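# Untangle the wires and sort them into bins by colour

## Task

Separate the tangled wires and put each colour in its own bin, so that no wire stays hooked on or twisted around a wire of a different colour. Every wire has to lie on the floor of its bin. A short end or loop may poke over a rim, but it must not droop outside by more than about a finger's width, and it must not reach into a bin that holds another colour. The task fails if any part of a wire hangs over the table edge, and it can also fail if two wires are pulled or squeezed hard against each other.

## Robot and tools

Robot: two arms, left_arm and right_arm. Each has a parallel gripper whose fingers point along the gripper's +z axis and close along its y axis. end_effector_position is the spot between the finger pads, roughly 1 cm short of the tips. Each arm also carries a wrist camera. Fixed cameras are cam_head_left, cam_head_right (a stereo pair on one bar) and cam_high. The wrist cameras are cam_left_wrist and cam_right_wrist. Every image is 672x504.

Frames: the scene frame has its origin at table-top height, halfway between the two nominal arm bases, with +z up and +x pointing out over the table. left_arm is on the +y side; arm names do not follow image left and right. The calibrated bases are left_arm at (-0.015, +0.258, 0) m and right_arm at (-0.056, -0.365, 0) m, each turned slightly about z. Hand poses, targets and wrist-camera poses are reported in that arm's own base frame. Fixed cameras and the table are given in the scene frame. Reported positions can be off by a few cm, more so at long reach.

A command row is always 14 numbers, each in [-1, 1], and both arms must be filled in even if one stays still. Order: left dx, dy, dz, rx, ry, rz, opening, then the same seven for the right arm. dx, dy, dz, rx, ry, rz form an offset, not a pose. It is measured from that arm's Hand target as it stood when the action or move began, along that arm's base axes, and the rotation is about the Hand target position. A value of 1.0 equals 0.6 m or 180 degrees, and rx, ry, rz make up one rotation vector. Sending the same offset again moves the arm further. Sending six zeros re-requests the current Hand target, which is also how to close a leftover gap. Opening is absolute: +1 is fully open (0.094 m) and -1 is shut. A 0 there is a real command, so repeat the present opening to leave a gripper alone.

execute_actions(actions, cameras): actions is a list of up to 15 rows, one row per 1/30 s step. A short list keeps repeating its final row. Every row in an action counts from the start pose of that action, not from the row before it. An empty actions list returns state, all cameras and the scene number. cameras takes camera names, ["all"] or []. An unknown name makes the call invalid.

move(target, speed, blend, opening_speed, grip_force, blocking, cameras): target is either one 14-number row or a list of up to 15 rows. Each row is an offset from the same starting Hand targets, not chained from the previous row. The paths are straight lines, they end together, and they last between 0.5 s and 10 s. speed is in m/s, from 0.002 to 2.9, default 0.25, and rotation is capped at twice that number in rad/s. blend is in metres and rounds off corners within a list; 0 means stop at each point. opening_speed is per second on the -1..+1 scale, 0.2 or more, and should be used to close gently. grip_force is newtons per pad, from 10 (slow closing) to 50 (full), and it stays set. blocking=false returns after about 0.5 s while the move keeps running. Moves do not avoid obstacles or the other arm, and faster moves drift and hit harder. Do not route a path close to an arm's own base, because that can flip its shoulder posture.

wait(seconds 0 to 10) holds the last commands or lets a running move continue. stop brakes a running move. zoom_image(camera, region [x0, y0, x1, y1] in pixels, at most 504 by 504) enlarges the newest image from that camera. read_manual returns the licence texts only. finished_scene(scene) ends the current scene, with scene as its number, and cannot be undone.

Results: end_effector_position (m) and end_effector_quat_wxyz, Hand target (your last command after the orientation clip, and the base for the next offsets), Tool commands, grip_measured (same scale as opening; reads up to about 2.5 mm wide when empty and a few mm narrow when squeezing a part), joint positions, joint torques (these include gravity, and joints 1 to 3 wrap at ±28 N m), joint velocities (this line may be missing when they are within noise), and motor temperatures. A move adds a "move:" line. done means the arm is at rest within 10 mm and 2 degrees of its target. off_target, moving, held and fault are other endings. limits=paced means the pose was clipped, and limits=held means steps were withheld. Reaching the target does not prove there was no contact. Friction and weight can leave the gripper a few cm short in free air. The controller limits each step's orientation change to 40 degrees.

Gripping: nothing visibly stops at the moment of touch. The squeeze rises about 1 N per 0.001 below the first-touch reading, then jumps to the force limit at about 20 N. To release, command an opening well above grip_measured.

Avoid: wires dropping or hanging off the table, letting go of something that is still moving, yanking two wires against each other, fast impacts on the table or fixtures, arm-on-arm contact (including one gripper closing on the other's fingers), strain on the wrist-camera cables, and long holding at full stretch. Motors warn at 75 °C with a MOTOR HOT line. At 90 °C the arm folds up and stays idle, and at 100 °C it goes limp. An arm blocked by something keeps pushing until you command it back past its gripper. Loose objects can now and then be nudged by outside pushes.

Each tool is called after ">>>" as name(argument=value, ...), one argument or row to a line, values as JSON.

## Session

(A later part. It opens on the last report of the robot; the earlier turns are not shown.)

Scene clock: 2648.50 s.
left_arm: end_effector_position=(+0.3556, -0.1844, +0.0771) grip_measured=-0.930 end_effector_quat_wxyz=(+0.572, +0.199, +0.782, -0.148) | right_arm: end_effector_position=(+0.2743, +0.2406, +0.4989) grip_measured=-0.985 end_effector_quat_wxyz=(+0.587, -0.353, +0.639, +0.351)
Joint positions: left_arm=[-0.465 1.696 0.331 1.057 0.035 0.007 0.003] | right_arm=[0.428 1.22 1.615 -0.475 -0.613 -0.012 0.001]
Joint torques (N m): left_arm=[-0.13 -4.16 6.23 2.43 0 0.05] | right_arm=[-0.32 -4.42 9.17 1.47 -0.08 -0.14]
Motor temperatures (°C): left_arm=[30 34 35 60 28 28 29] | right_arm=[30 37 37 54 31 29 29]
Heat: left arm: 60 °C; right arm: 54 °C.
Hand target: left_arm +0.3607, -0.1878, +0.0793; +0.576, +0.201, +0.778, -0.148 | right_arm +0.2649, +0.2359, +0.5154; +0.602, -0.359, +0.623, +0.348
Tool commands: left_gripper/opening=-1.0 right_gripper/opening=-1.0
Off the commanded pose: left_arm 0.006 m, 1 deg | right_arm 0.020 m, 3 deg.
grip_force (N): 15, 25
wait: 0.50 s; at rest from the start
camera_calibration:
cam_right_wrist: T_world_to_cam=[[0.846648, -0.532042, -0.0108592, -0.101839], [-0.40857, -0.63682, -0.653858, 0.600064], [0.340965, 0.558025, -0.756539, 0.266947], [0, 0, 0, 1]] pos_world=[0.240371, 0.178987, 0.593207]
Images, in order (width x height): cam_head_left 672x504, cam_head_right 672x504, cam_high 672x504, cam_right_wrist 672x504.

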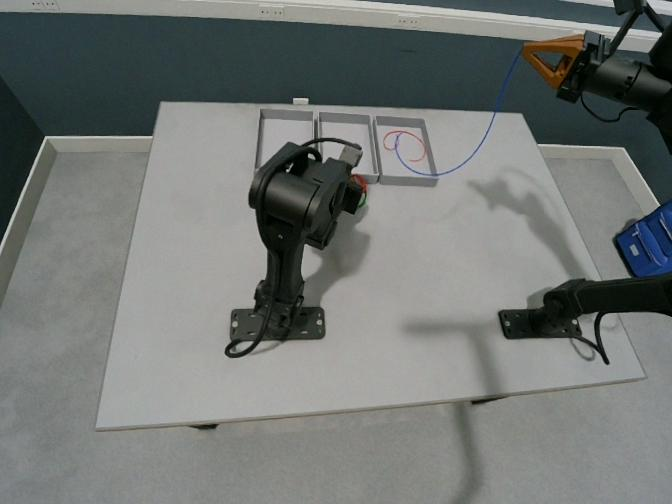

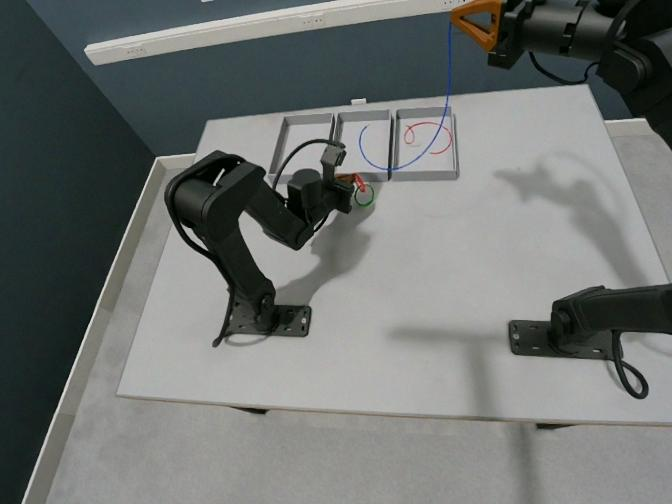

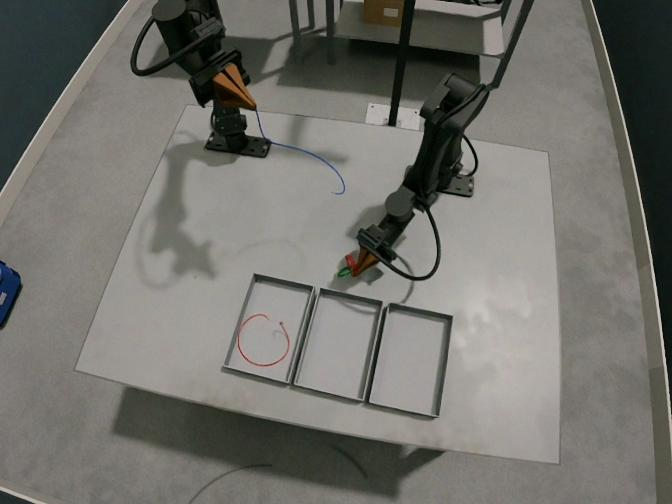

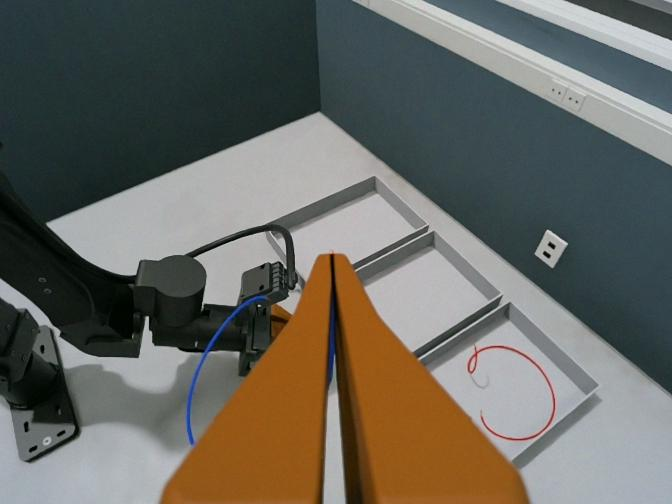

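>>> move(
  target=[
    [0, 0, 0.1167, 0, 0, 0, -1.0, 0, 0, 0, 0, 0, 0, -1.0],
    [0.0655, 0.313, 0.1428, 0, 0, 0.1556, -1.0, 0, 0, 0, 0, 0, 0, -1.0],
  ],
  speed=0.08,
  blend=[0.02, 0],
  cameras=["cam_left_wrist", "cam_high", "cam_head_left"],
)

Scene clock: 2701.30 s.
left_arm: end_effector_position=(+0.3939, -0.0034, +0.1499) grip_measured=-0.930 end_effector_quat_wxyz=(+0.581, +0.011, +0.814, -0.010) | right_arm: end_effector_position=(+0.2743, +0.2406, +0.4989) grip_measured=-0.985 end_effector_quat_wxyz=(+0.587, -0.353, +0.639, +0.351)
Joint positions: left_arm=[0.004 1.294 0.46 0.504 0.032 0.007 0.003] | right_arm=[0.428 1.22 1.615 -0.475 -0.613 -0.012 0.001]
Joint torques (N m): left_arm=[0.25 -4.52 9.18 2.31 -0.1 0.01] | right_arm=[-0.34 -4.34 9.26 1.48 -0.07 -0.11]
Motor temperatures (°C): left_arm=[30 34 35 59 28 28 29] | right_arm=[30 36 37 54 31 29 29]
Heat: left arm: 59 °C; right arm: 54 °C.
Hand target: left_arm +0.4000, +0.0000, +0.1649; +0.595, +0.007, +0.804, -0.005 | right_arm +0.2649, +0.2359, +0.5154; +0.602, -0.359, +0.623, +0.348
Off the commanded pose: left_arm 0.017 m, 2 deg | right_arm 0.020 m, 3 deg.
grip_force (N): 15, 25
move: off_target (left_arm, right_arm)
camera_calibration:
cam_left_wrist: T_world_to_cam=[[-0.0330004, -0.999227, 0.0213629, 0.00358662], [-0.901008, 0.0204925, -0.433319, 0.427545], [0.432546, -0.0335479, -0.900987, 0.0802073], [0, 0, 0, 1]] pos_world=[0.350646, -0.00248685, 0.257452]
Images, in order (width x height): cam_head_left 672x504, cam_high 672x504, cam_left_wrist 672x504.

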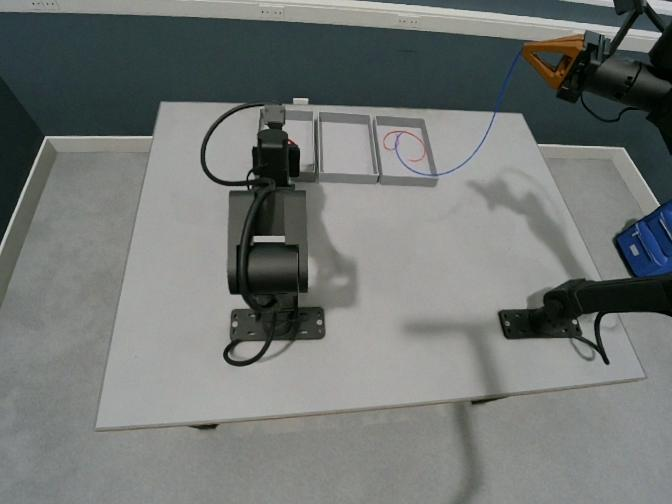

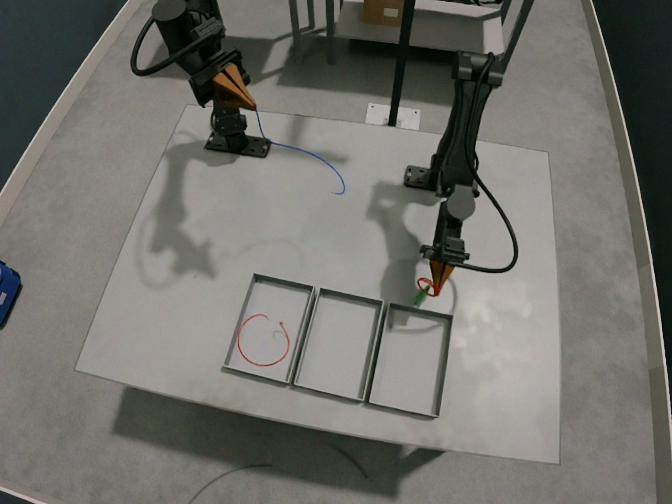

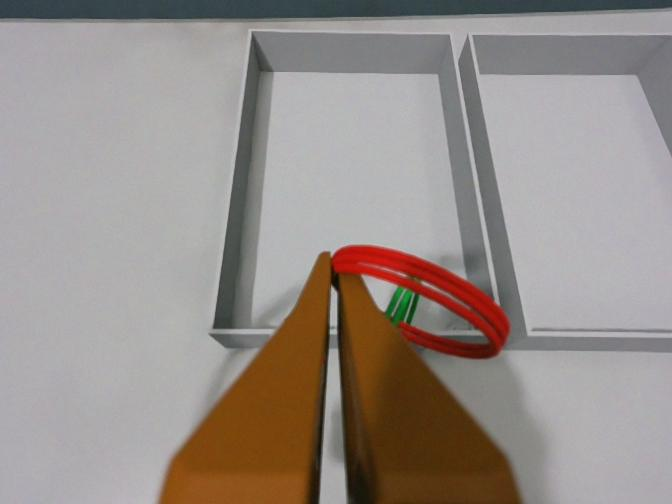

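>>> move(
  target=[
    [0, 0, 0, 0, 0, 0, -1.0, 0.3918, 0.1652, -0.2423, -0.0766, 0.0660, -0.1210, -1.0],
  ],
  speed=0.08,
  cameras=["cam_head_left", "cam_head_right", "cam_high", "cam_right_wrist", "cam_left_wrist"],
)

Scene clock: 2723.33 s.
left_arm: end_effector_position=(+0.3938, -0.0034, +0.1498) grip_measured=-0.930 end_effector_quat_wxyz=(+0.581, +0.011, +0.814, -0.010) | right_arm: end_effector_position=(+0.4997, +0.3324, +0.3589) grip_measured=-0.985 end_effector_quat_wxyz=(+0.533, -0.270, +0.780, +0.184)
Joint positions: left_arm=[0.004 1.294 0.46 0.503 0.032 0.007 0.003] | right_arm=[0.554 2.012 2.149 -0.51 -0.103 -0.04 0.001]
Joint torques (N m): left_arm=[0.28 -4.48 9.17 2.32 -0.11 0] | right_arm=[0.28 -9.88 10.54 1.58 0.05 0.03]
Motor temperatures (°C): left_arm=[30 34 36 60 28 28 29] | right_arm=[30 36 37 54 31 29 29]
Heat: left arm: 60 °C; right arm: 54 °C.
Hand target: left_arm +0.4000, +0.0000, +0.1649; +0.595, +0.007, +0.804, -0.005 | right_arm +0.4999, +0.3350, +0.3701; +0.542, -0.267, +0.775, +0.186
Off the commanded pose: left_arm 0.017 m, 2 deg | right_arm 0.011 m, 1 deg.
grip_force (N): 15, 25
move: off_target (left_arm, right_arm)
camera_calibration:
cam_left_wrist: T_world_to_cam=[[-0.0329926, -0.999227, 0.0213756, 0.00358054], [-0.901143, 0.0204905, -0.433037, 0.427519], [0.432264, -0.0335495, -0.901123, 0.0803416], [0, 0, 0, 1]] pos_world=[0.350645, -0.00248686, 0.257452]
cam_right_wrist: T_world_to_cam=[[0.598659, -0.800408, 0.0308779, -0.0471207], [-0.727988, -0.559764, -0.395851, 0.700513], [0.334127, 0.214501, -0.917795, 0.208325], [0, 0, 0, 1]] pos_world=[0.468567, 0.30972, 0.469953]

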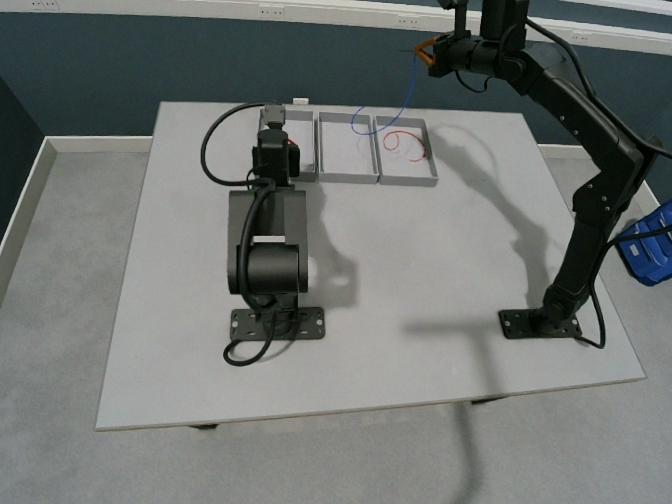

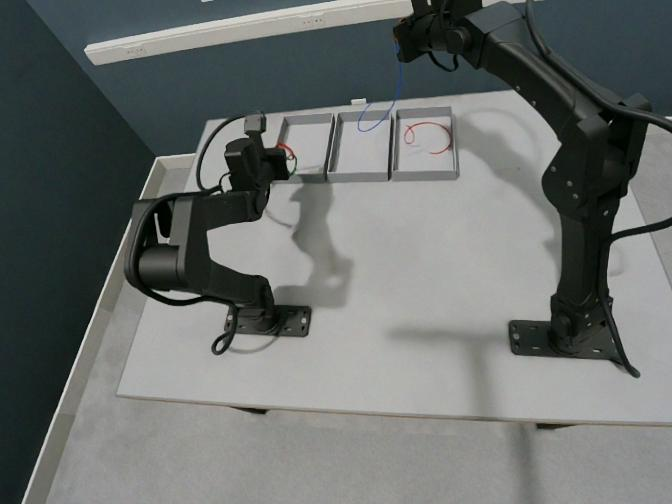

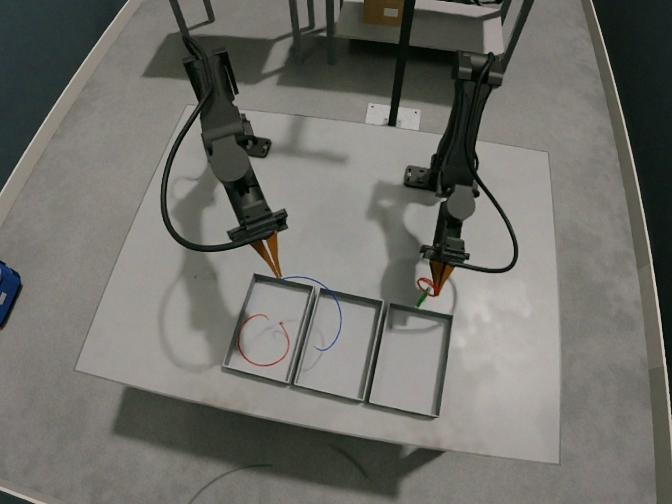

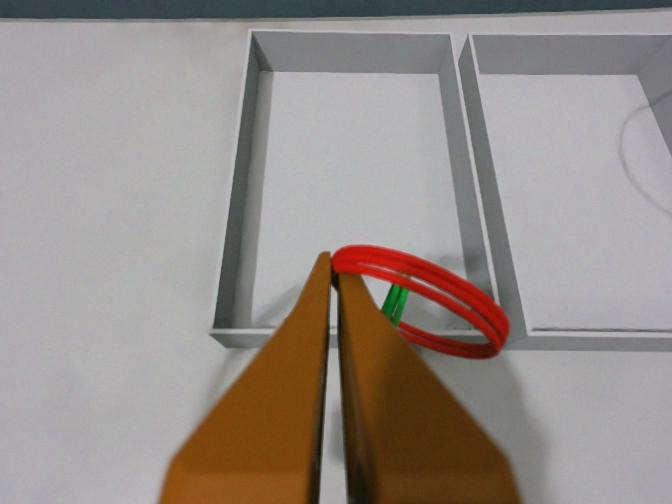

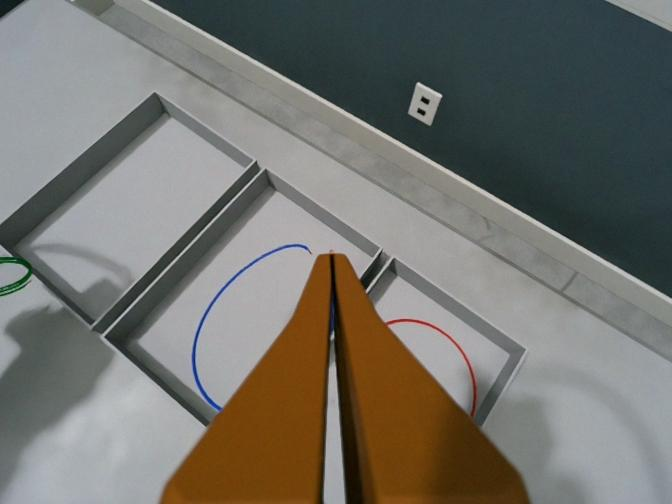

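>>> move(
  target=[
    [0, 0, 0, 0, 0, 0, -1.0, 0, 0, -0.1333, -0.0342, 0.0438, 0, -1.0],
  ],
  speed=0.06,
  cameras=["cam_head_right", "cam_high", "cam_right_wrist"],
)

Scene clock: 2743.13 s.
left_arm: end_effector_position=(+0.3938, -0.0034, +0.1498) grip_measured=-0.930 end_effector_quat_wxyz=(+0.581, +0.011, +0.814, -0.010) | right_arm: end_effector_position=(+0.5006, +0.3327, +0.3034) grip_measured=-0.985 end_effector_quat_wxyz=(+0.483, -0.276, +0.814, +0.169)
Joint positions: left_arm=[0.004 1.294 0.46 0.503 0.032 0.007 0.003] | right_arm=[0.557 2.038 2.074 -0.535 -0.093 -0.041 0.001]
Joint torques (N m): left_arm=[0.28 -4.51 9.11 2.32 -0.1 0] | right_arm=[0.59 -10.18 6.08 1.46 -0.03 -0.11]
Motor temperatures (°C): left_arm=[30 34 37 61 28 28 29] | right_arm=[30 36 37 52 31 29 29]
Heat: left arm: 61 °C; right arm: 52 °C.
Hand target: left_arm +0.4000, +0.0000, +0.1649; +0.595, +0.007, +0.804, -0.005 | right_arm +0.4999, +0.3351, +0.2903; +0.472, -0.283, +0.819, +0.163
Off the commanded pose: left_arm 0.017 m, 2 deg | right_arm 0.014 m, 2 deg.
grip_force (N): 15, 25
move: off_target (left_arm, right_arm)
camera_calibration:
cam_right_wrist: T_world_to_cam=[[0.59632, -0.802363, 0.0248113, -0.0420354], [-0.766841, -0.578516, -0.277984, 0.669319], [0.237398, 0.146741, -0.960265, 0.240941], [0, 0, 0, 1]] pos_world=[0.481128, 0.318128, 0.41847]
Images, in order (width x height): cam_head_right 672x504, cam_high 672x504, cam_right_wrist 672x504.

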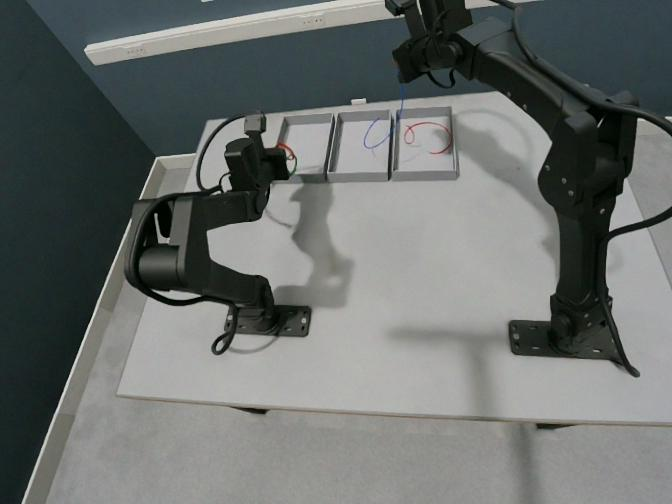

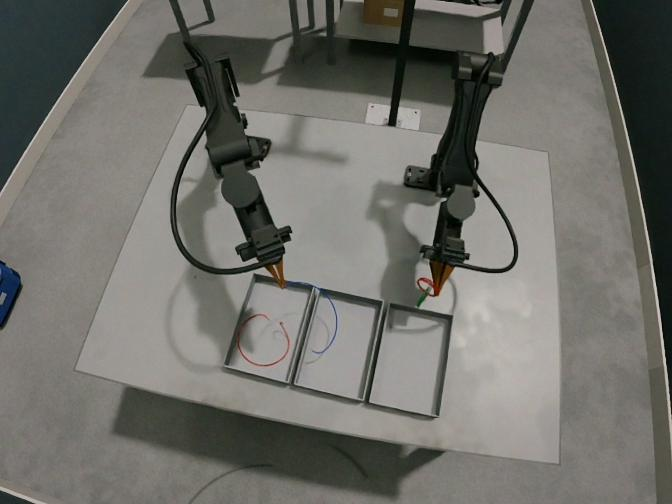

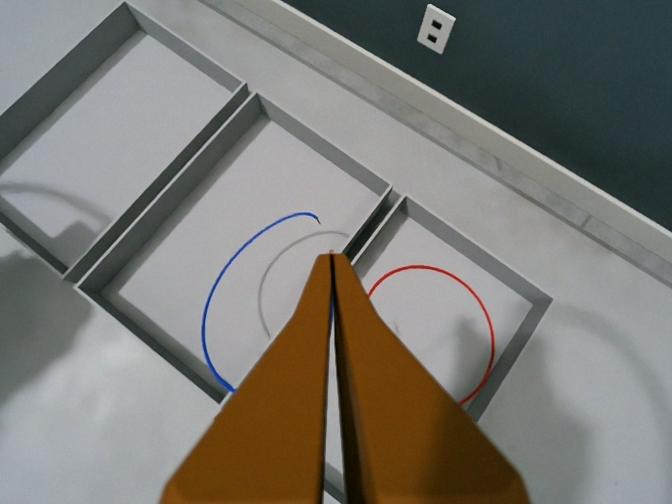

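>>> move(
  target=[
    [0, 0, 0, 0, 0, 0, -1.0, 0.025, 0.05, -0.1333, -0.0171, 0.0219, 0, -1.0],
  ],
  speed=0.06,
  cameras=["cam_head_right", "cam_high", "cam_right_wrist"],
)

Scene clock: 2761.20 s.
left_arm: end_effector_position=(+0.3938, -0.0034, +0.1498) grip_measured=-0.930 end_effector_quat_wxyz=(+0.581, +0.011, +0.814, -0.010) | right_arm: end_effector_position=(+0.5124, +0.3610, +0.2127) grip_measured=-0.985 end_effector_quat_wxyz=(+0.431, -0.291, +0.841, +0.149)
Joint positions: left_arm=[0.004 1.294 0.46 0.503 0.032 0.007 0.003] | right_arm=[0.596 2.188 2.049 -0.486 -0.058 -0.041 0.001]
Joint torques (N m): left_arm=[0.25 -4.46 9.14 2.31 -0.11 0.01] | right_arm=[0.4 -11.56 7.05 1.63 0.06 0.03]
Motor temperatures (°C): left_arm=[30 34 37 60 28 28 29] | right_arm=[30 38 37 52 31 29 29]
Heat: left arm: 60 °C; right arm: 52 °C.
Hand target: left_arm +0.4000, +0.0000, +0.1649; +0.595, +0.007, +0.804, -0.005 | right_arm +0.5149, +0.3650, +0.2101; +0.436, -0.289, +0.839, +0.150
Off the commanded pose: left_arm 0.017 m, 2 deg | right_arm 0.005 m, 1 deg.
grip_force (N): 15, 25
move: off_target (left_arm)
camera_calibration:
cam_right_wrist: T_world_to_cam=[[0.605963, -0.79472, 0.035044, -0.0340159], [-0.782476, -0.603406, -0.153726, 0.660063], [0.143315, 0.0657311, -0.987492, 0.230051], [0, 0, 0, 1]] pos_world=[0.504127, 0.356132, 0.329834]
Images, in order (width x height): cam_head_right 672x504, cam_high 672x504, cam_right_wrist 672x504.

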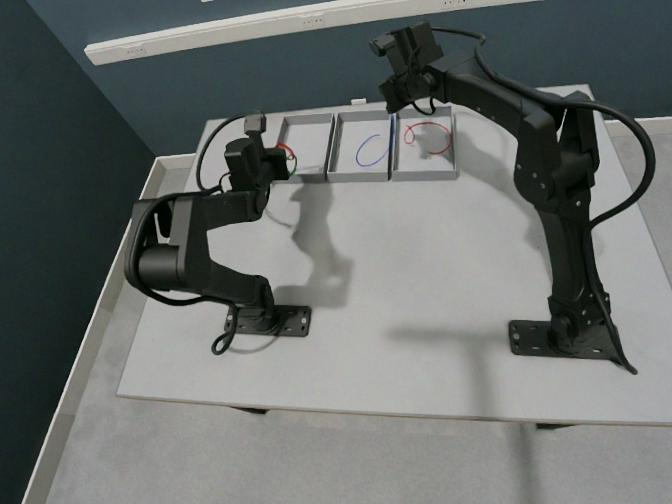

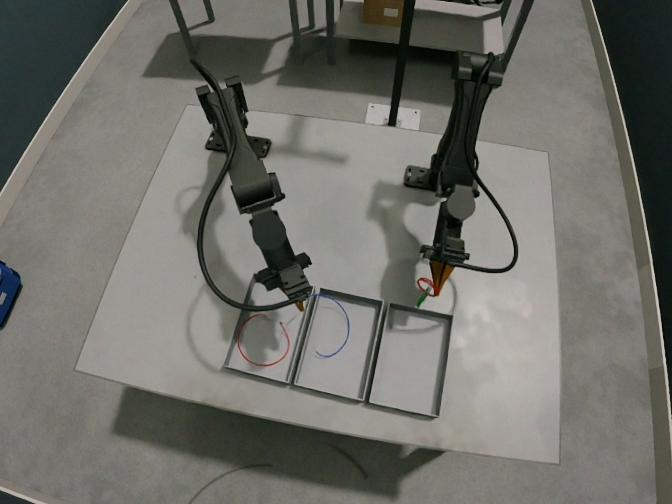

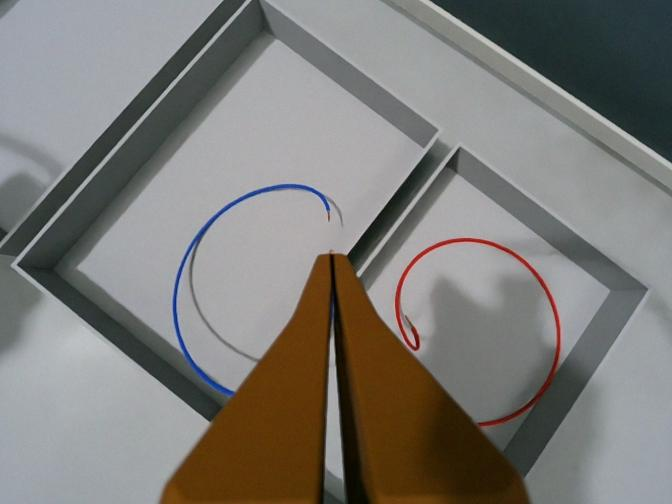

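>>> move(
  target=[
    [0, 0, 0, 0, 0, 0, -1.0, 0.0167, 0.0333, -0.1333, 0, 0, 0, -1.0],
  ],
  speed=0.06,
  cameras=["cam_head_right", "cam_high", "cam_right_wrist"],
)

Scene clock: 2766.90 s.
left_arm: end_effector_position=(+0.3938, -0.0034, +0.1498) grip_measured=-0.930 end_effector_quat_wxyz=(+0.581, +0.011, +0.814, -0.010) | right_arm: end_effector_position=(+0.5246, +0.3823, +0.1379) grip_measured=-0.985 end_effector_quat_wxyz=(+0.435, -0.293, +0.838, +0.149)
Joint positions: left_arm=[0.004 1.294 0.46 0.503 0.032 0.007 0.003] | right_arm=[0.617 2.294 1.918 -0.24 -0.04 -0.035 0.001]
Joint torques (N m): left_arm=[0.27 -4.49 9.16 2.32 -0.11 0] | right_arm=[0.43 -12.01 6.24 1.67 0.04 0.08]
Motor temperatures (°C): left_arm=[30 34 37 60 28 28 29] | right_arm=[30 38 37 52 31 29 29]
Heat: left arm: 60 °C; right arm: 52 °C.
Hand target: left_arm +0.4000, +0.0000, +0.1649; +0.595, +0.007, +0.804, -0.005 | right_arm +0.5250, +0.3849, +0.1302; +0.436, -0.289, +0.839, +0.150
Off the commanded pose: left_arm 0.017 m, 2 deg | right_arm 0.008 m, 0 deg.
grip_force (N): 15, 25
move: off_target (left_arm)
camera_calibration:
cam_right_wrist: T_world_to_cam=[[0.608578, -0.792461, 0.0404757, -0.0249022], [-0.77841, -0.60613, -0.163352, 0.671171], [0.153984, 0.0679058, -0.985737, 0.146483], [0, 0, 0, 1]] pos_world=[0.515046, 0.377136, 0.255039]
Images, in order (width x height): cam_head_right 672x504, cam_high 672x504, cam_right_wrist 672x504.

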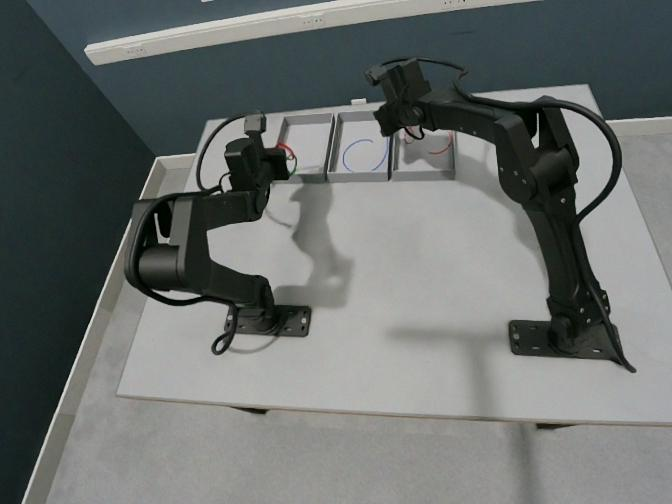

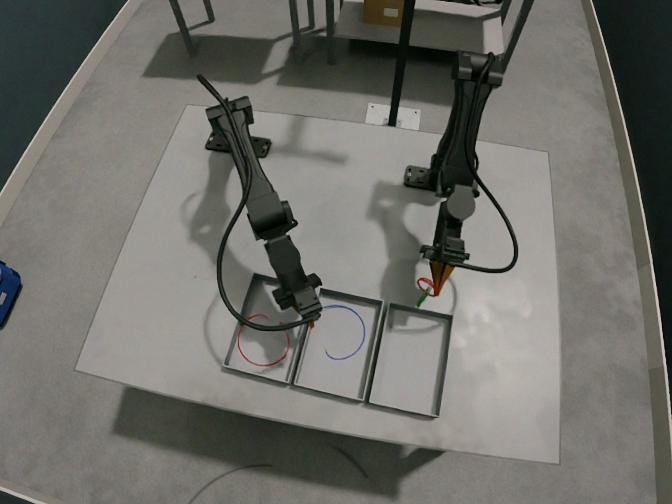

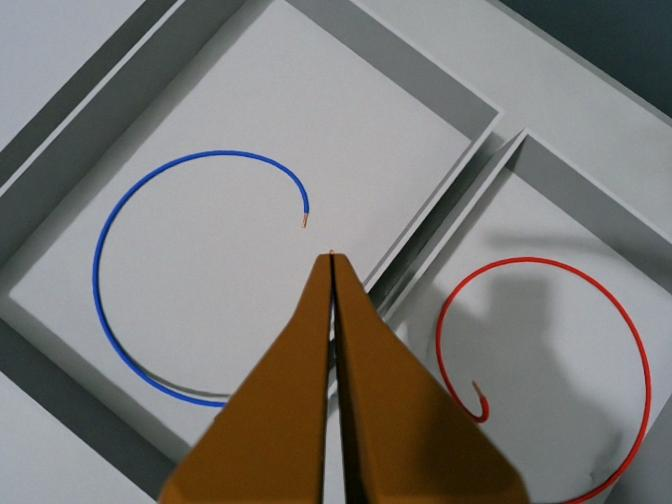

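>>> move(
  target=[
    [0, 0, 0, 0, 0, 0, -1.0, 0.005, 0.0133, -0.142, 0, 0, 0, -1.0],
  ],
  speed=0.05,
  cameras=["cam_head_right", "cam_high", "cam_right_wrist"],
)

Scene clock: 2773.93 s.
left_arm: end_effector_position=(+0.3938, -0.0034, +0.1498) grip_measured=-0.930 end_effector_quat_wxyz=(+0.581, +0.011, +0.814, -0.010) | right_arm: end_effector_position=(+0.5314, +0.3933, +0.0629) grip_measured=-0.985 end_effector_quat_wxyz=(+0.445, -0.292, +0.833, +0.152)
Joint positions: left_arm=[0.004 1.294 0.46 0.503 0.032 0.007 0.003] | right_arm=[0.626 2.418 1.809 0.018 -0.034 -0.03 0.001]
Joint torques (N m): left_arm=[0.25 -4.48 9.16 2.32 -0.11 0.01] | right_arm=[0.4 -11.85 5.46 1.6 0.05 0.08]
Motor temperatures (°C): left_arm=[30 34 37 60 28 28 29] | right_arm=[30 38 36 52 31 29 29]
Heat: left arm: 60 °C; right arm: 52 °C.
Hand target: left_arm +0.4000, +0.0000, +0.1649; +0.595, +0.007, +0.804, -0.005 | right_arm +0.5278, +0.3931, +0.0448; +0.436, -0.290, +0.839, +0.150
Off the commanded pose: left_arm 0.017 m, 2 deg | right_arm 0.018 m, 1 deg.
grip_force (N): 15, 25
move: off_target (left_arm, right_arm)
camera_calibration:
cam_right_wrist: T_world_to_cam=[[0.608643, -0.792375, 0.0411794, -0.0173387], [-0.774368, -0.604522, -0.186835, 0.669598], [0.172937, 0.0818275, -0.981528, 0.0549266], [0, 0, 0, 1]] pos_world=[0.51957, 0.386553, 0.17973]
Images, in order (width x height): cam_head_right 672x504, cam_high 672x504, cam_right_wrist 672x504.

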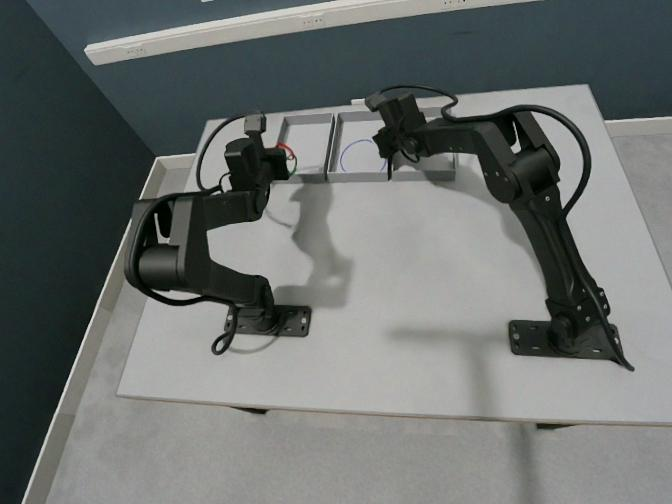

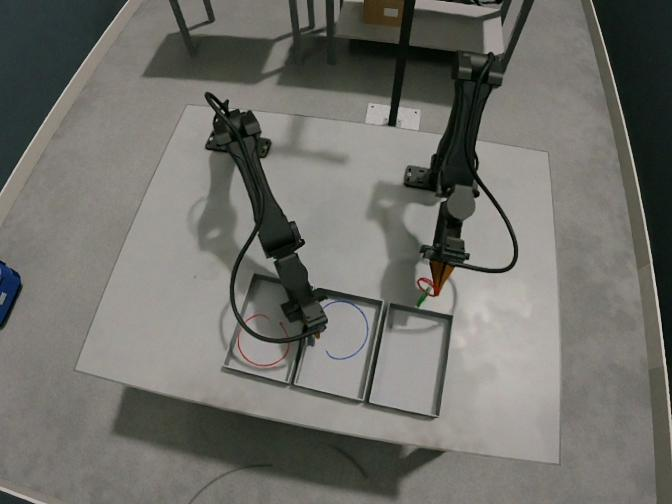

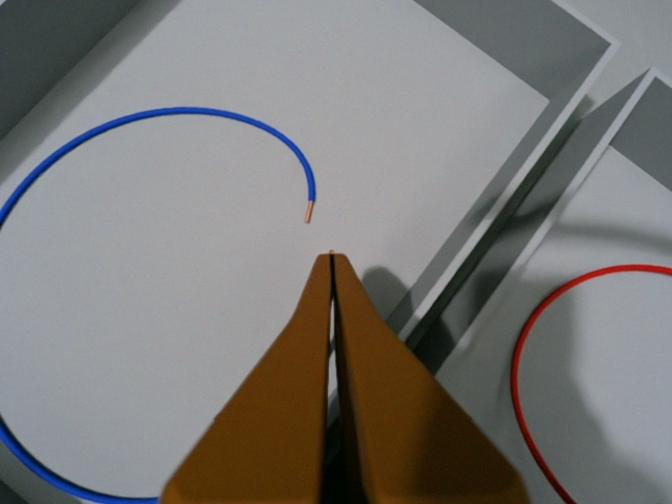

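>>> move(
  target=[
    [0, 0, 0, 0, 0, 0, -1.0, 0.0, 0.0, -0.02, 0, 0, 0, -1.0],
  ],
  speed=0.04,
  cameras=["cam_right_wrist"],
)

Scene clock: 2784.13 s.
left_arm: end_effector_position=(+0.3938, -0.0034, +0.1498) grip_measured=-0.930 end_effector_quat_wxyz=(+0.581, +0.011, +0.814, -0.010) | right_arm: end_effector_position=(+0.5346, +0.3956, +0.0616) grip_measured=-0.985 end_effector_quat_wxyz=(+0.459, -0.290, +0.825, +0.156)
Joint positions: left_arm=[0.004 1.294 0.46 0.503 0.032 0.007 0.003] | right_arm=[0.626 2.429 1.796 0.074 -0.034 -0.03 0.001]
Joint torques (N m): left_arm=[0.29 -4.49 9.14 2.31 -0.1 0] | right_arm=[0.35 -11.12 5.24 1.47 0.08 0.1]
Motor temperatures (°C): left_arm=[30 34 37 60 28 28 29] | right_arm=[30 38 36 54 31 29 29]
Heat: left arm: 60 °C; right arm: 54 °C.
Hand target: left_arm +0.4000, +0.0000, +0.1649; +0.595, +0.007, +0.804, -0.005 | right_arm +0.5279, +0.3931, +0.0329; +0.436, -0.290, +0.839, +0.150
Off the commanded pose: left_arm 0.017 m, 2 deg | right_arm 0.030 m, 3 deg.
grip_force (N): 15, 25
move: off_target (left_arm, right_arm)
camera_calibration:
cam_right_wrist: T_world_to_cam=[[0.607565, -0.793156, 0.0420491, -0.0165997], [-0.769196, -0.600757, -0.217781, 0.670873], [0.197995, 0.0999718, -0.975091, 0.0319127], [0, 0, 0, 1]] pos_world=[0.5198, 0.386675, 0.177919]
Images, in order (width x height): cam_right_wrist 672x504.

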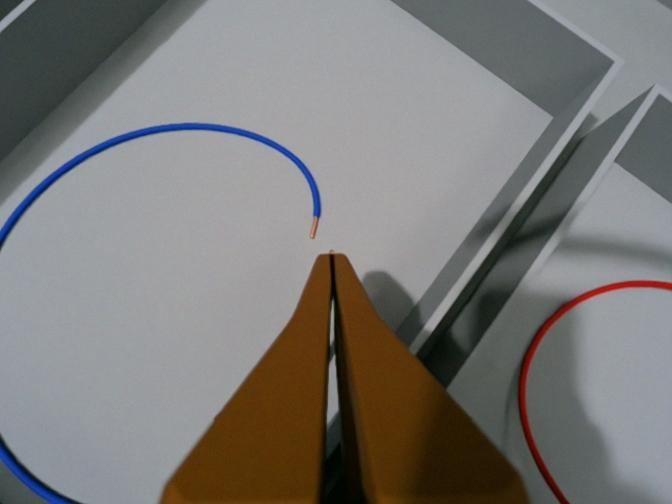

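>>> move(
  target=[
    [0, 0, 0, 0, 0, 0, -1.0, 0.0035, 0.0082, 0.0452, -0.0445, 0.0569, 0, -1.0],
  ],
  speed=0.06,
  cameras=["cam_right_wrist"],
)

Scene clock: 2804.53 s.
left_arm: end_effector_position=(+0.3938, -0.0034, +0.1498) grip_measured=-0.930 end_effector_quat_wxyz=(+0.581, +0.011, +0.814, -0.010) | right_arm: end_effector_position=(+0.5271, +0.3932, +0.0565) grip_measured=-0.985 end_effector_quat_wxyz=(+0.334, -0.308, +0.883, +0.115)
Joint positions: left_arm=[0.004 1.294 0.46 0.503 0.032 0.007 0.003] | right_arm=[0.633 2.561 2.246 -0.535 -0.023 -0.03 0.001]
Joint torques (N m): left_arm=[0.27 -4.49 9.14 2.32 -0.11 0] | right_arm=[0.36 -12.88 10.56 1.13 0.07 0.08]
Motor temperatures (°C): left_arm=[30 34 37 60 28 28 29] | right_arm=[30 38 36 51 31 29 29]
Heat: left arm: 60 °C; right arm: 51 °C.
Hand target: left_arm +0.4000, +0.0000, +0.1649; +0.595, +0.007, +0.804, -0.005 | right_arm +0.5300, +0.3979, +0.0599; +0.338, -0.305, +0.883, +0.116
Off the commanded pose: left_arm 0.017 m, 2 deg | right_arm 0.007 m, 1 deg.
grip_force (N): 15, 25
move: off_target (left_arm)
camera_calibration:
cam_right_wrist: T_world_to_cam=[[0.61599, -0.786729, 0.0401625, -0.0206426], [-0.787142, -0.612704, 0.0707171, 0.660384], [-0.0310275, -0.0751747, -0.996688, 0.219473], [0, 0, 0, 1]] pos_world=[0.539341, 0.404878, 0.172875]
Images, in order (width x height): cam_right_wrist 672x504.

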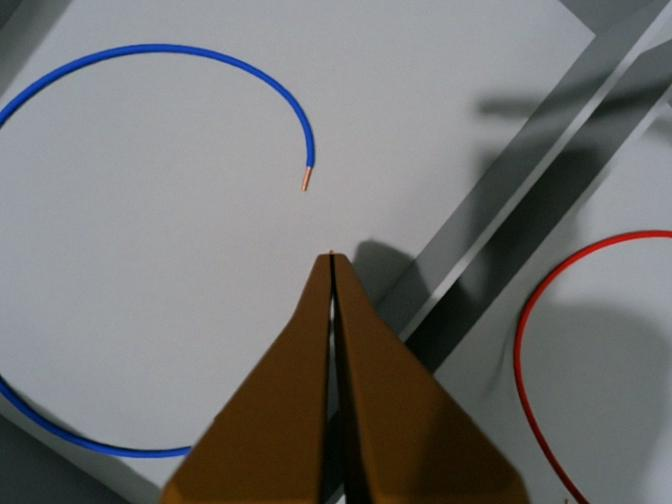

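>>> move(
  target=[
    [0, 0, 0, 0, 0, 0, -1.0, 0.0, 0.0133, -0.0367, 0, 0, 0, -1.0],
  ],
  speed=0.05,
  cameras=["cam_right_wrist", "cam_high"],
)

Scene clock: 2810.73 s.
left_arm: end_effector_position=(+0.3938, -0.0034, +0.1498) grip_measured=-0.930 end_effector_quat_wxyz=(+0.581, +0.011, +0.814, -0.010) | right_arm: end_effector_position=(+0.5281, +0.4034, +0.0467) grip_measured=-0.985 end_effector_quat_wxyz=(+0.342, -0.309, +0.879, +0.118)
Joint positions: left_arm=[0.004 1.294 0.46 0.503 0.032 0.007 0.003] | right_arm=[0.647 2.588 2.246 -0.488 -0.015 -0.023 0.001]
Joint torques (N m): left_arm=[0.27 -4.51 9.13 2.32 -0.11 0] | right_arm=[0.16 -12 9.78 1.2 0.06 0.12]
Motor temperatures (°C): left_arm=[30 34 37 60 28 28 29] | right_arm=[30 39 37 51 31 29 29]
Heat: left arm: 60 °C; right arm: 51 °C.
Hand target: left_arm +0.4000, +0.0000, +0.1649; +0.595, +0.007, +0.804, -0.005 | right_arm +0.5301, +0.4058, +0.0381; +0.338, -0.305, +0.883, +0.116
Off the commanded pose: left_arm 0.017 m, 2 deg | right_arm 0.009 m, 1 deg.
grip_force (N): 15, 25
move: off_target (left_arm)
camera_calibration:
cam_right_wrist: T_world_to_cam=[[0.618335, -0.784758, 0.0426344, -0.0149109], [-0.785788, -0.616351, 0.0514541, 0.66972], [-0.0141012, -0.0653174, -0.997765, 0.197631], [0, 0, 0, 1]] pos_world=[0.538265, 0.41399, 0.163365]
Images, in order (width x height): cam_high 672x504, cam_right_wrist 672x504.

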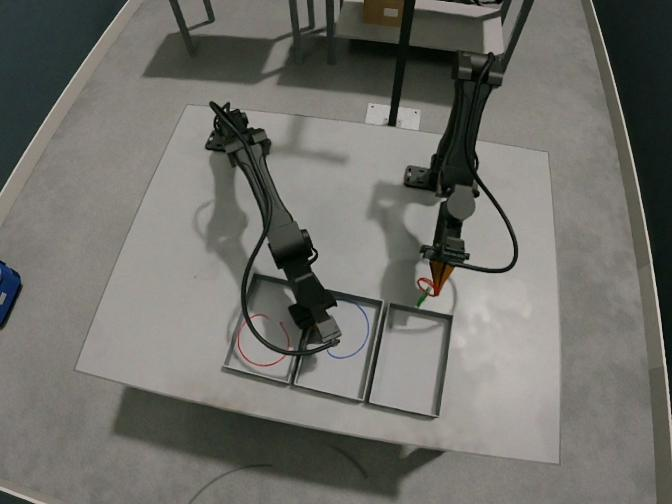

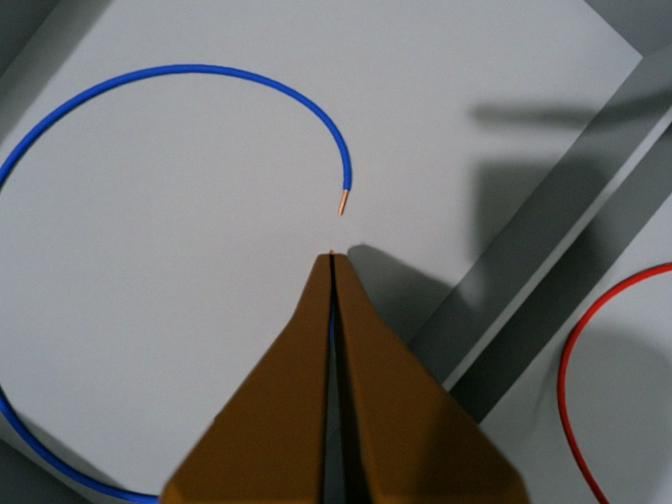

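>>> move(
  target=[
    [0, 0, 0, 0, 0, 0, -1.0, 0.0, 0.0, 0.0, 0, 0, 0, -0.8],
  ],
  speed=0.05,
  opening_speed=0.3,
  cameras=["cam_right_wrist"],
)

Scene clock: 2815.90 s.
left_arm: end_effector_position=(+0.3938, -0.0034, +0.1498) grip_measured=-0.930 end_effector_quat_wxyz=(+0.581, +0.011, +0.814, -0.010) | right_arm: end_effector_position=(+0.5259, +0.4063, +0.0467) grip_measured=-0.803 end_effector_quat_wxyz=(+0.342, -0.310, +0.879, +0.119)
Joint positions: left_arm=[0.004 1.294 0.46 0.503 0.032 0.007 0.003] | right_arm=[0.652 2.588 2.246 -0.488 -0.016 -0.02 0.009]
Joint torques (N m): left_arm=[0.25 -4.46 9.16 2.32 -0.11 0.01] | right_arm=[-0.27 -11.92 9.8 1.2 0.06 0.08]
Motor temperatures (°C): left_arm=[30 34 37 60 28 28 29] | right_arm=[30 40 37 50 31 29 29]
Heat: left arm: 60 °C; right arm: 50 °C.
Hand target: left_arm +0.4000, +0.0000, +0.1649; +0.595, +0.007, +0.804, -0.005 | right_arm +0.5301, +0.4059, +0.0381; +0.338, -0.305, +0.883, +0.117
Off the commanded pose: left_arm 0.017 m, 2 deg | right_arm 0.010 m, 1 deg.
grip_force (N): 15, 25
move: off_target (left_arm)
camera_calibration:
cam_right_wrist: T_world_to_cam=[[0.621007, -0.782769, 0.0402865, -0.0134334], [-0.783654, -0.61906, 0.0514891, 0.669797], [-0.0153643, -0.0635457, -0.997861, 0.19773], [0, 0, 0, 1]] pos_world=[0.536269, 0.416694, 0.163361]
Images, in order (width x height): cam_right_wrist 672x504.

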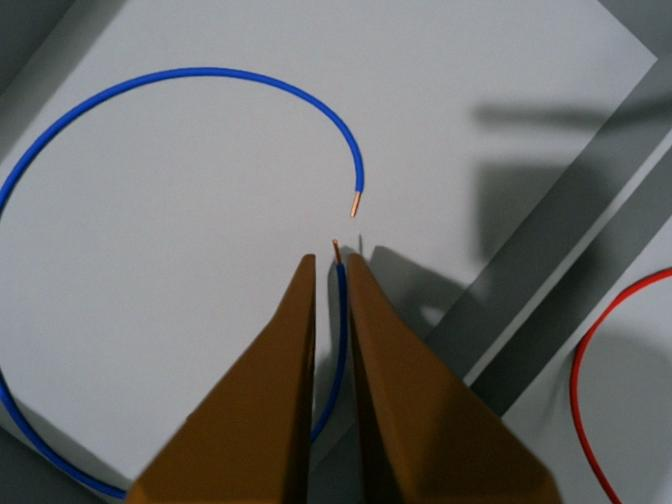

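>>> move(
  target=[
    [0, 0, 0, 0, 0, 0, -1.0, 0.0, 0.0, 0.0, 0, 0, 0, -0.68],
    [0, 0, 0, 0, 0, 0, -1.0, -0.0703, -0.0549, 0.13, 0, 0, 0, -0.68],
  ],
  speed=0.05,
  opening_speed=0.5,
  cameras=["cam_right_wrist", "cam_high"],
)

Scene clock: 2825.43 s.
left_arm: end_effector_position=(+0.3938, -0.0034, +0.1498) grip_measured=-0.930 end_effector_quat_wxyz=(+0.581, +0.011, +0.814, -0.010) | right_arm: end_effector_position=(+0.4886, +0.3800, +0.1000) grip_measured=-0.683 end_effector_quat_wxyz=(+0.330, -0.312, +0.883, +0.117)
Joint positions: left_arm=[0.004 1.294 0.46 0.503 0.032 0.007 0.003] | right_arm=[0.655 2.337 2.02 -0.537 -0.016 -0.019 0.015]
Joint torques (N m): left_arm=[0.29 -4.48 9.16 2.31 -0.11 0] | right_arm=[-0.57 -16.51 5.68 1.21 0.07 0.04]
Motor temperatures (°C): left_arm=[30 34 37 60 28 28 29] | right_arm=[30 42 37 50 31 29 29]
Heat: left arm: 60 °C; right arm: 50 °C.
Hand target: left_arm +0.4000, +0.0000, +0.1649; +0.595, +0.007, +0.804, -0.005 | right_arm +0.4879, +0.3730, +0.1160; +0.338, -0.305, +0.883, +0.116
Off the commanded pose: left_arm 0.017 m, 2 deg | right_arm 0.018 m, 1 deg.
grip_force (N): 15, 25
move: off_target (left_arm, right_arm)
camera_calibration:
cam_right_wrist: T_world_to_cam=[[0.623634, -0.780769, 0.0384768, -0.0148617], [-0.780904, -0.619988, 0.0761766, 0.618111], [-0.0356212, -0.077553, -0.996352, 0.263852], [0, 0, 0, 1]] pos_world=[0.501352, 0.39208, 0.216376]
Images, in order (width x height): cam_high 672x504, cam_right_wrist 672x504.

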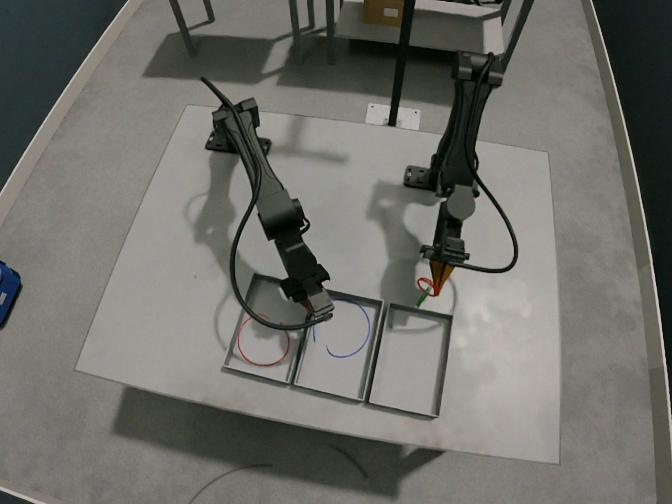

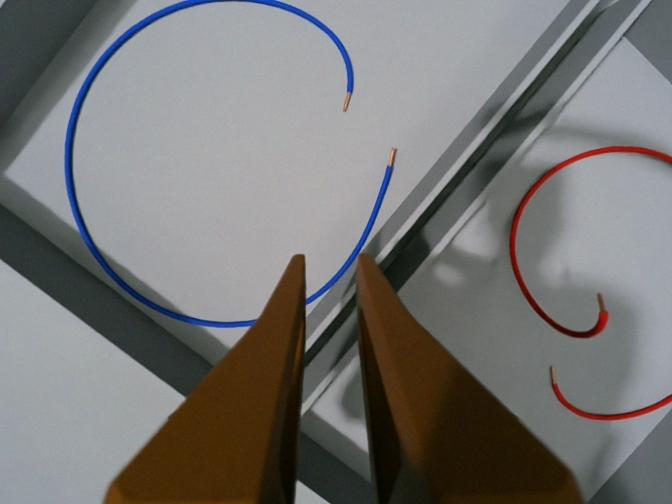

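>>> move(
  target=[
    [0, 0, 0, 0, 0, 0, -1.0, -0.0465, -0.0383, 0.1733, 0, 0, 0, -0.68],
    [0, 0, 0, 0, 0, 0, -1.0, -0.3132, -0.155, 0.1733, 0.1824, -0.1578, 0.1163, -0.68],
  ],
  speed=0.15,
  blend=[0.03, 0],
  cameras=["cam_high", "cam_head_right", "cam_head_left"],
)

Scene clock: 2856.17 s.
left_arm: end_effector_position=(+0.3938, -0.0034, +0.1498) grip_measured=-0.930 end_effector_quat_wxyz=(+0.581, +0.011, +0.814, -0.010) | right_arm: end_effector_position=(+0.3028, +0.2827, +0.2144) grip_measured=-0.683 end_effector_quat_wxyz=(+0.577, -0.371, +0.646, +0.335)
Joint positions: left_arm=[0.004 1.294 0.46 0.503 0.032 0.007 0.003] | right_arm=[0.535 1.359 0.561 0.673 -0.508 -0.057 0.015]
Joint torques (N m): left_arm=[0.25 -4.46 9.14 2.32 -0.11 -0.01] | right_arm=[-0.38 -6.12 5.63 1.76 -0.11 0.06]
Motor temperatures (°C): left_arm=[30 34 38 59 28 28 29] | right_arm=[30 45 36 50 31 29 29]
Heat: left arm: 59 °C; right arm: 50 °C.
Hand target: left_arm +0.4000, +0.0000, +0.1649; +0.595, +0.007, +0.804, -0.005 | right_arm +0.3000, +0.2799, +0.2202; +0.585, -0.369, +0.638, +0.339
Off the commanded pose: left_arm 0.017 m, 2 deg | right_arm 0.007 m, 1 deg.
grip_force (N): 15, 25
move: off_target (left_arm)
Images, in order (width x height): cam_head_left 672x504, cam_head_right 672x504, cam_high 672x504.

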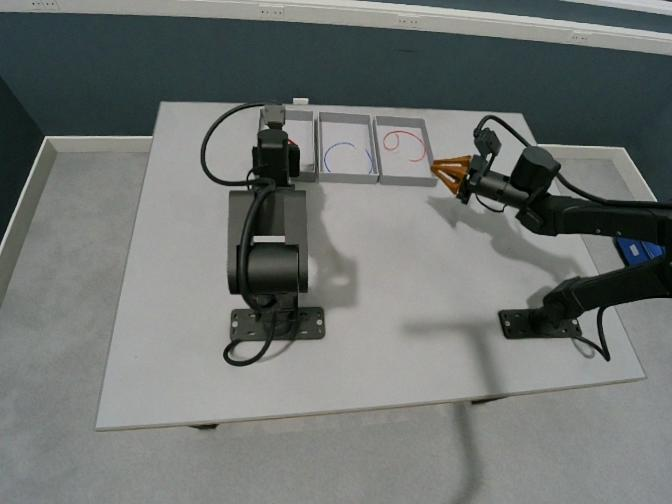

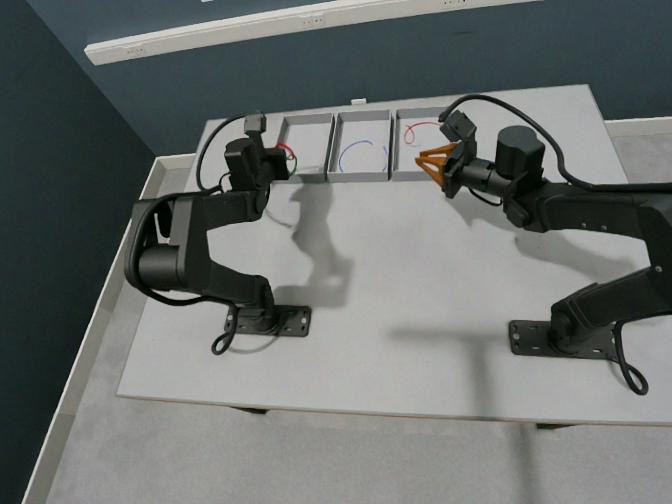

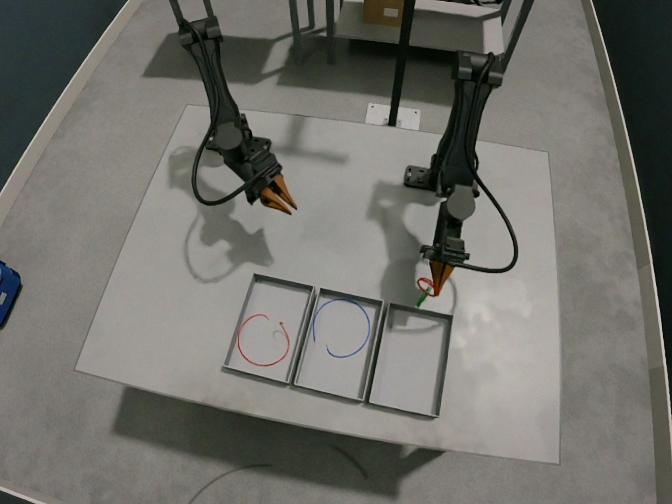

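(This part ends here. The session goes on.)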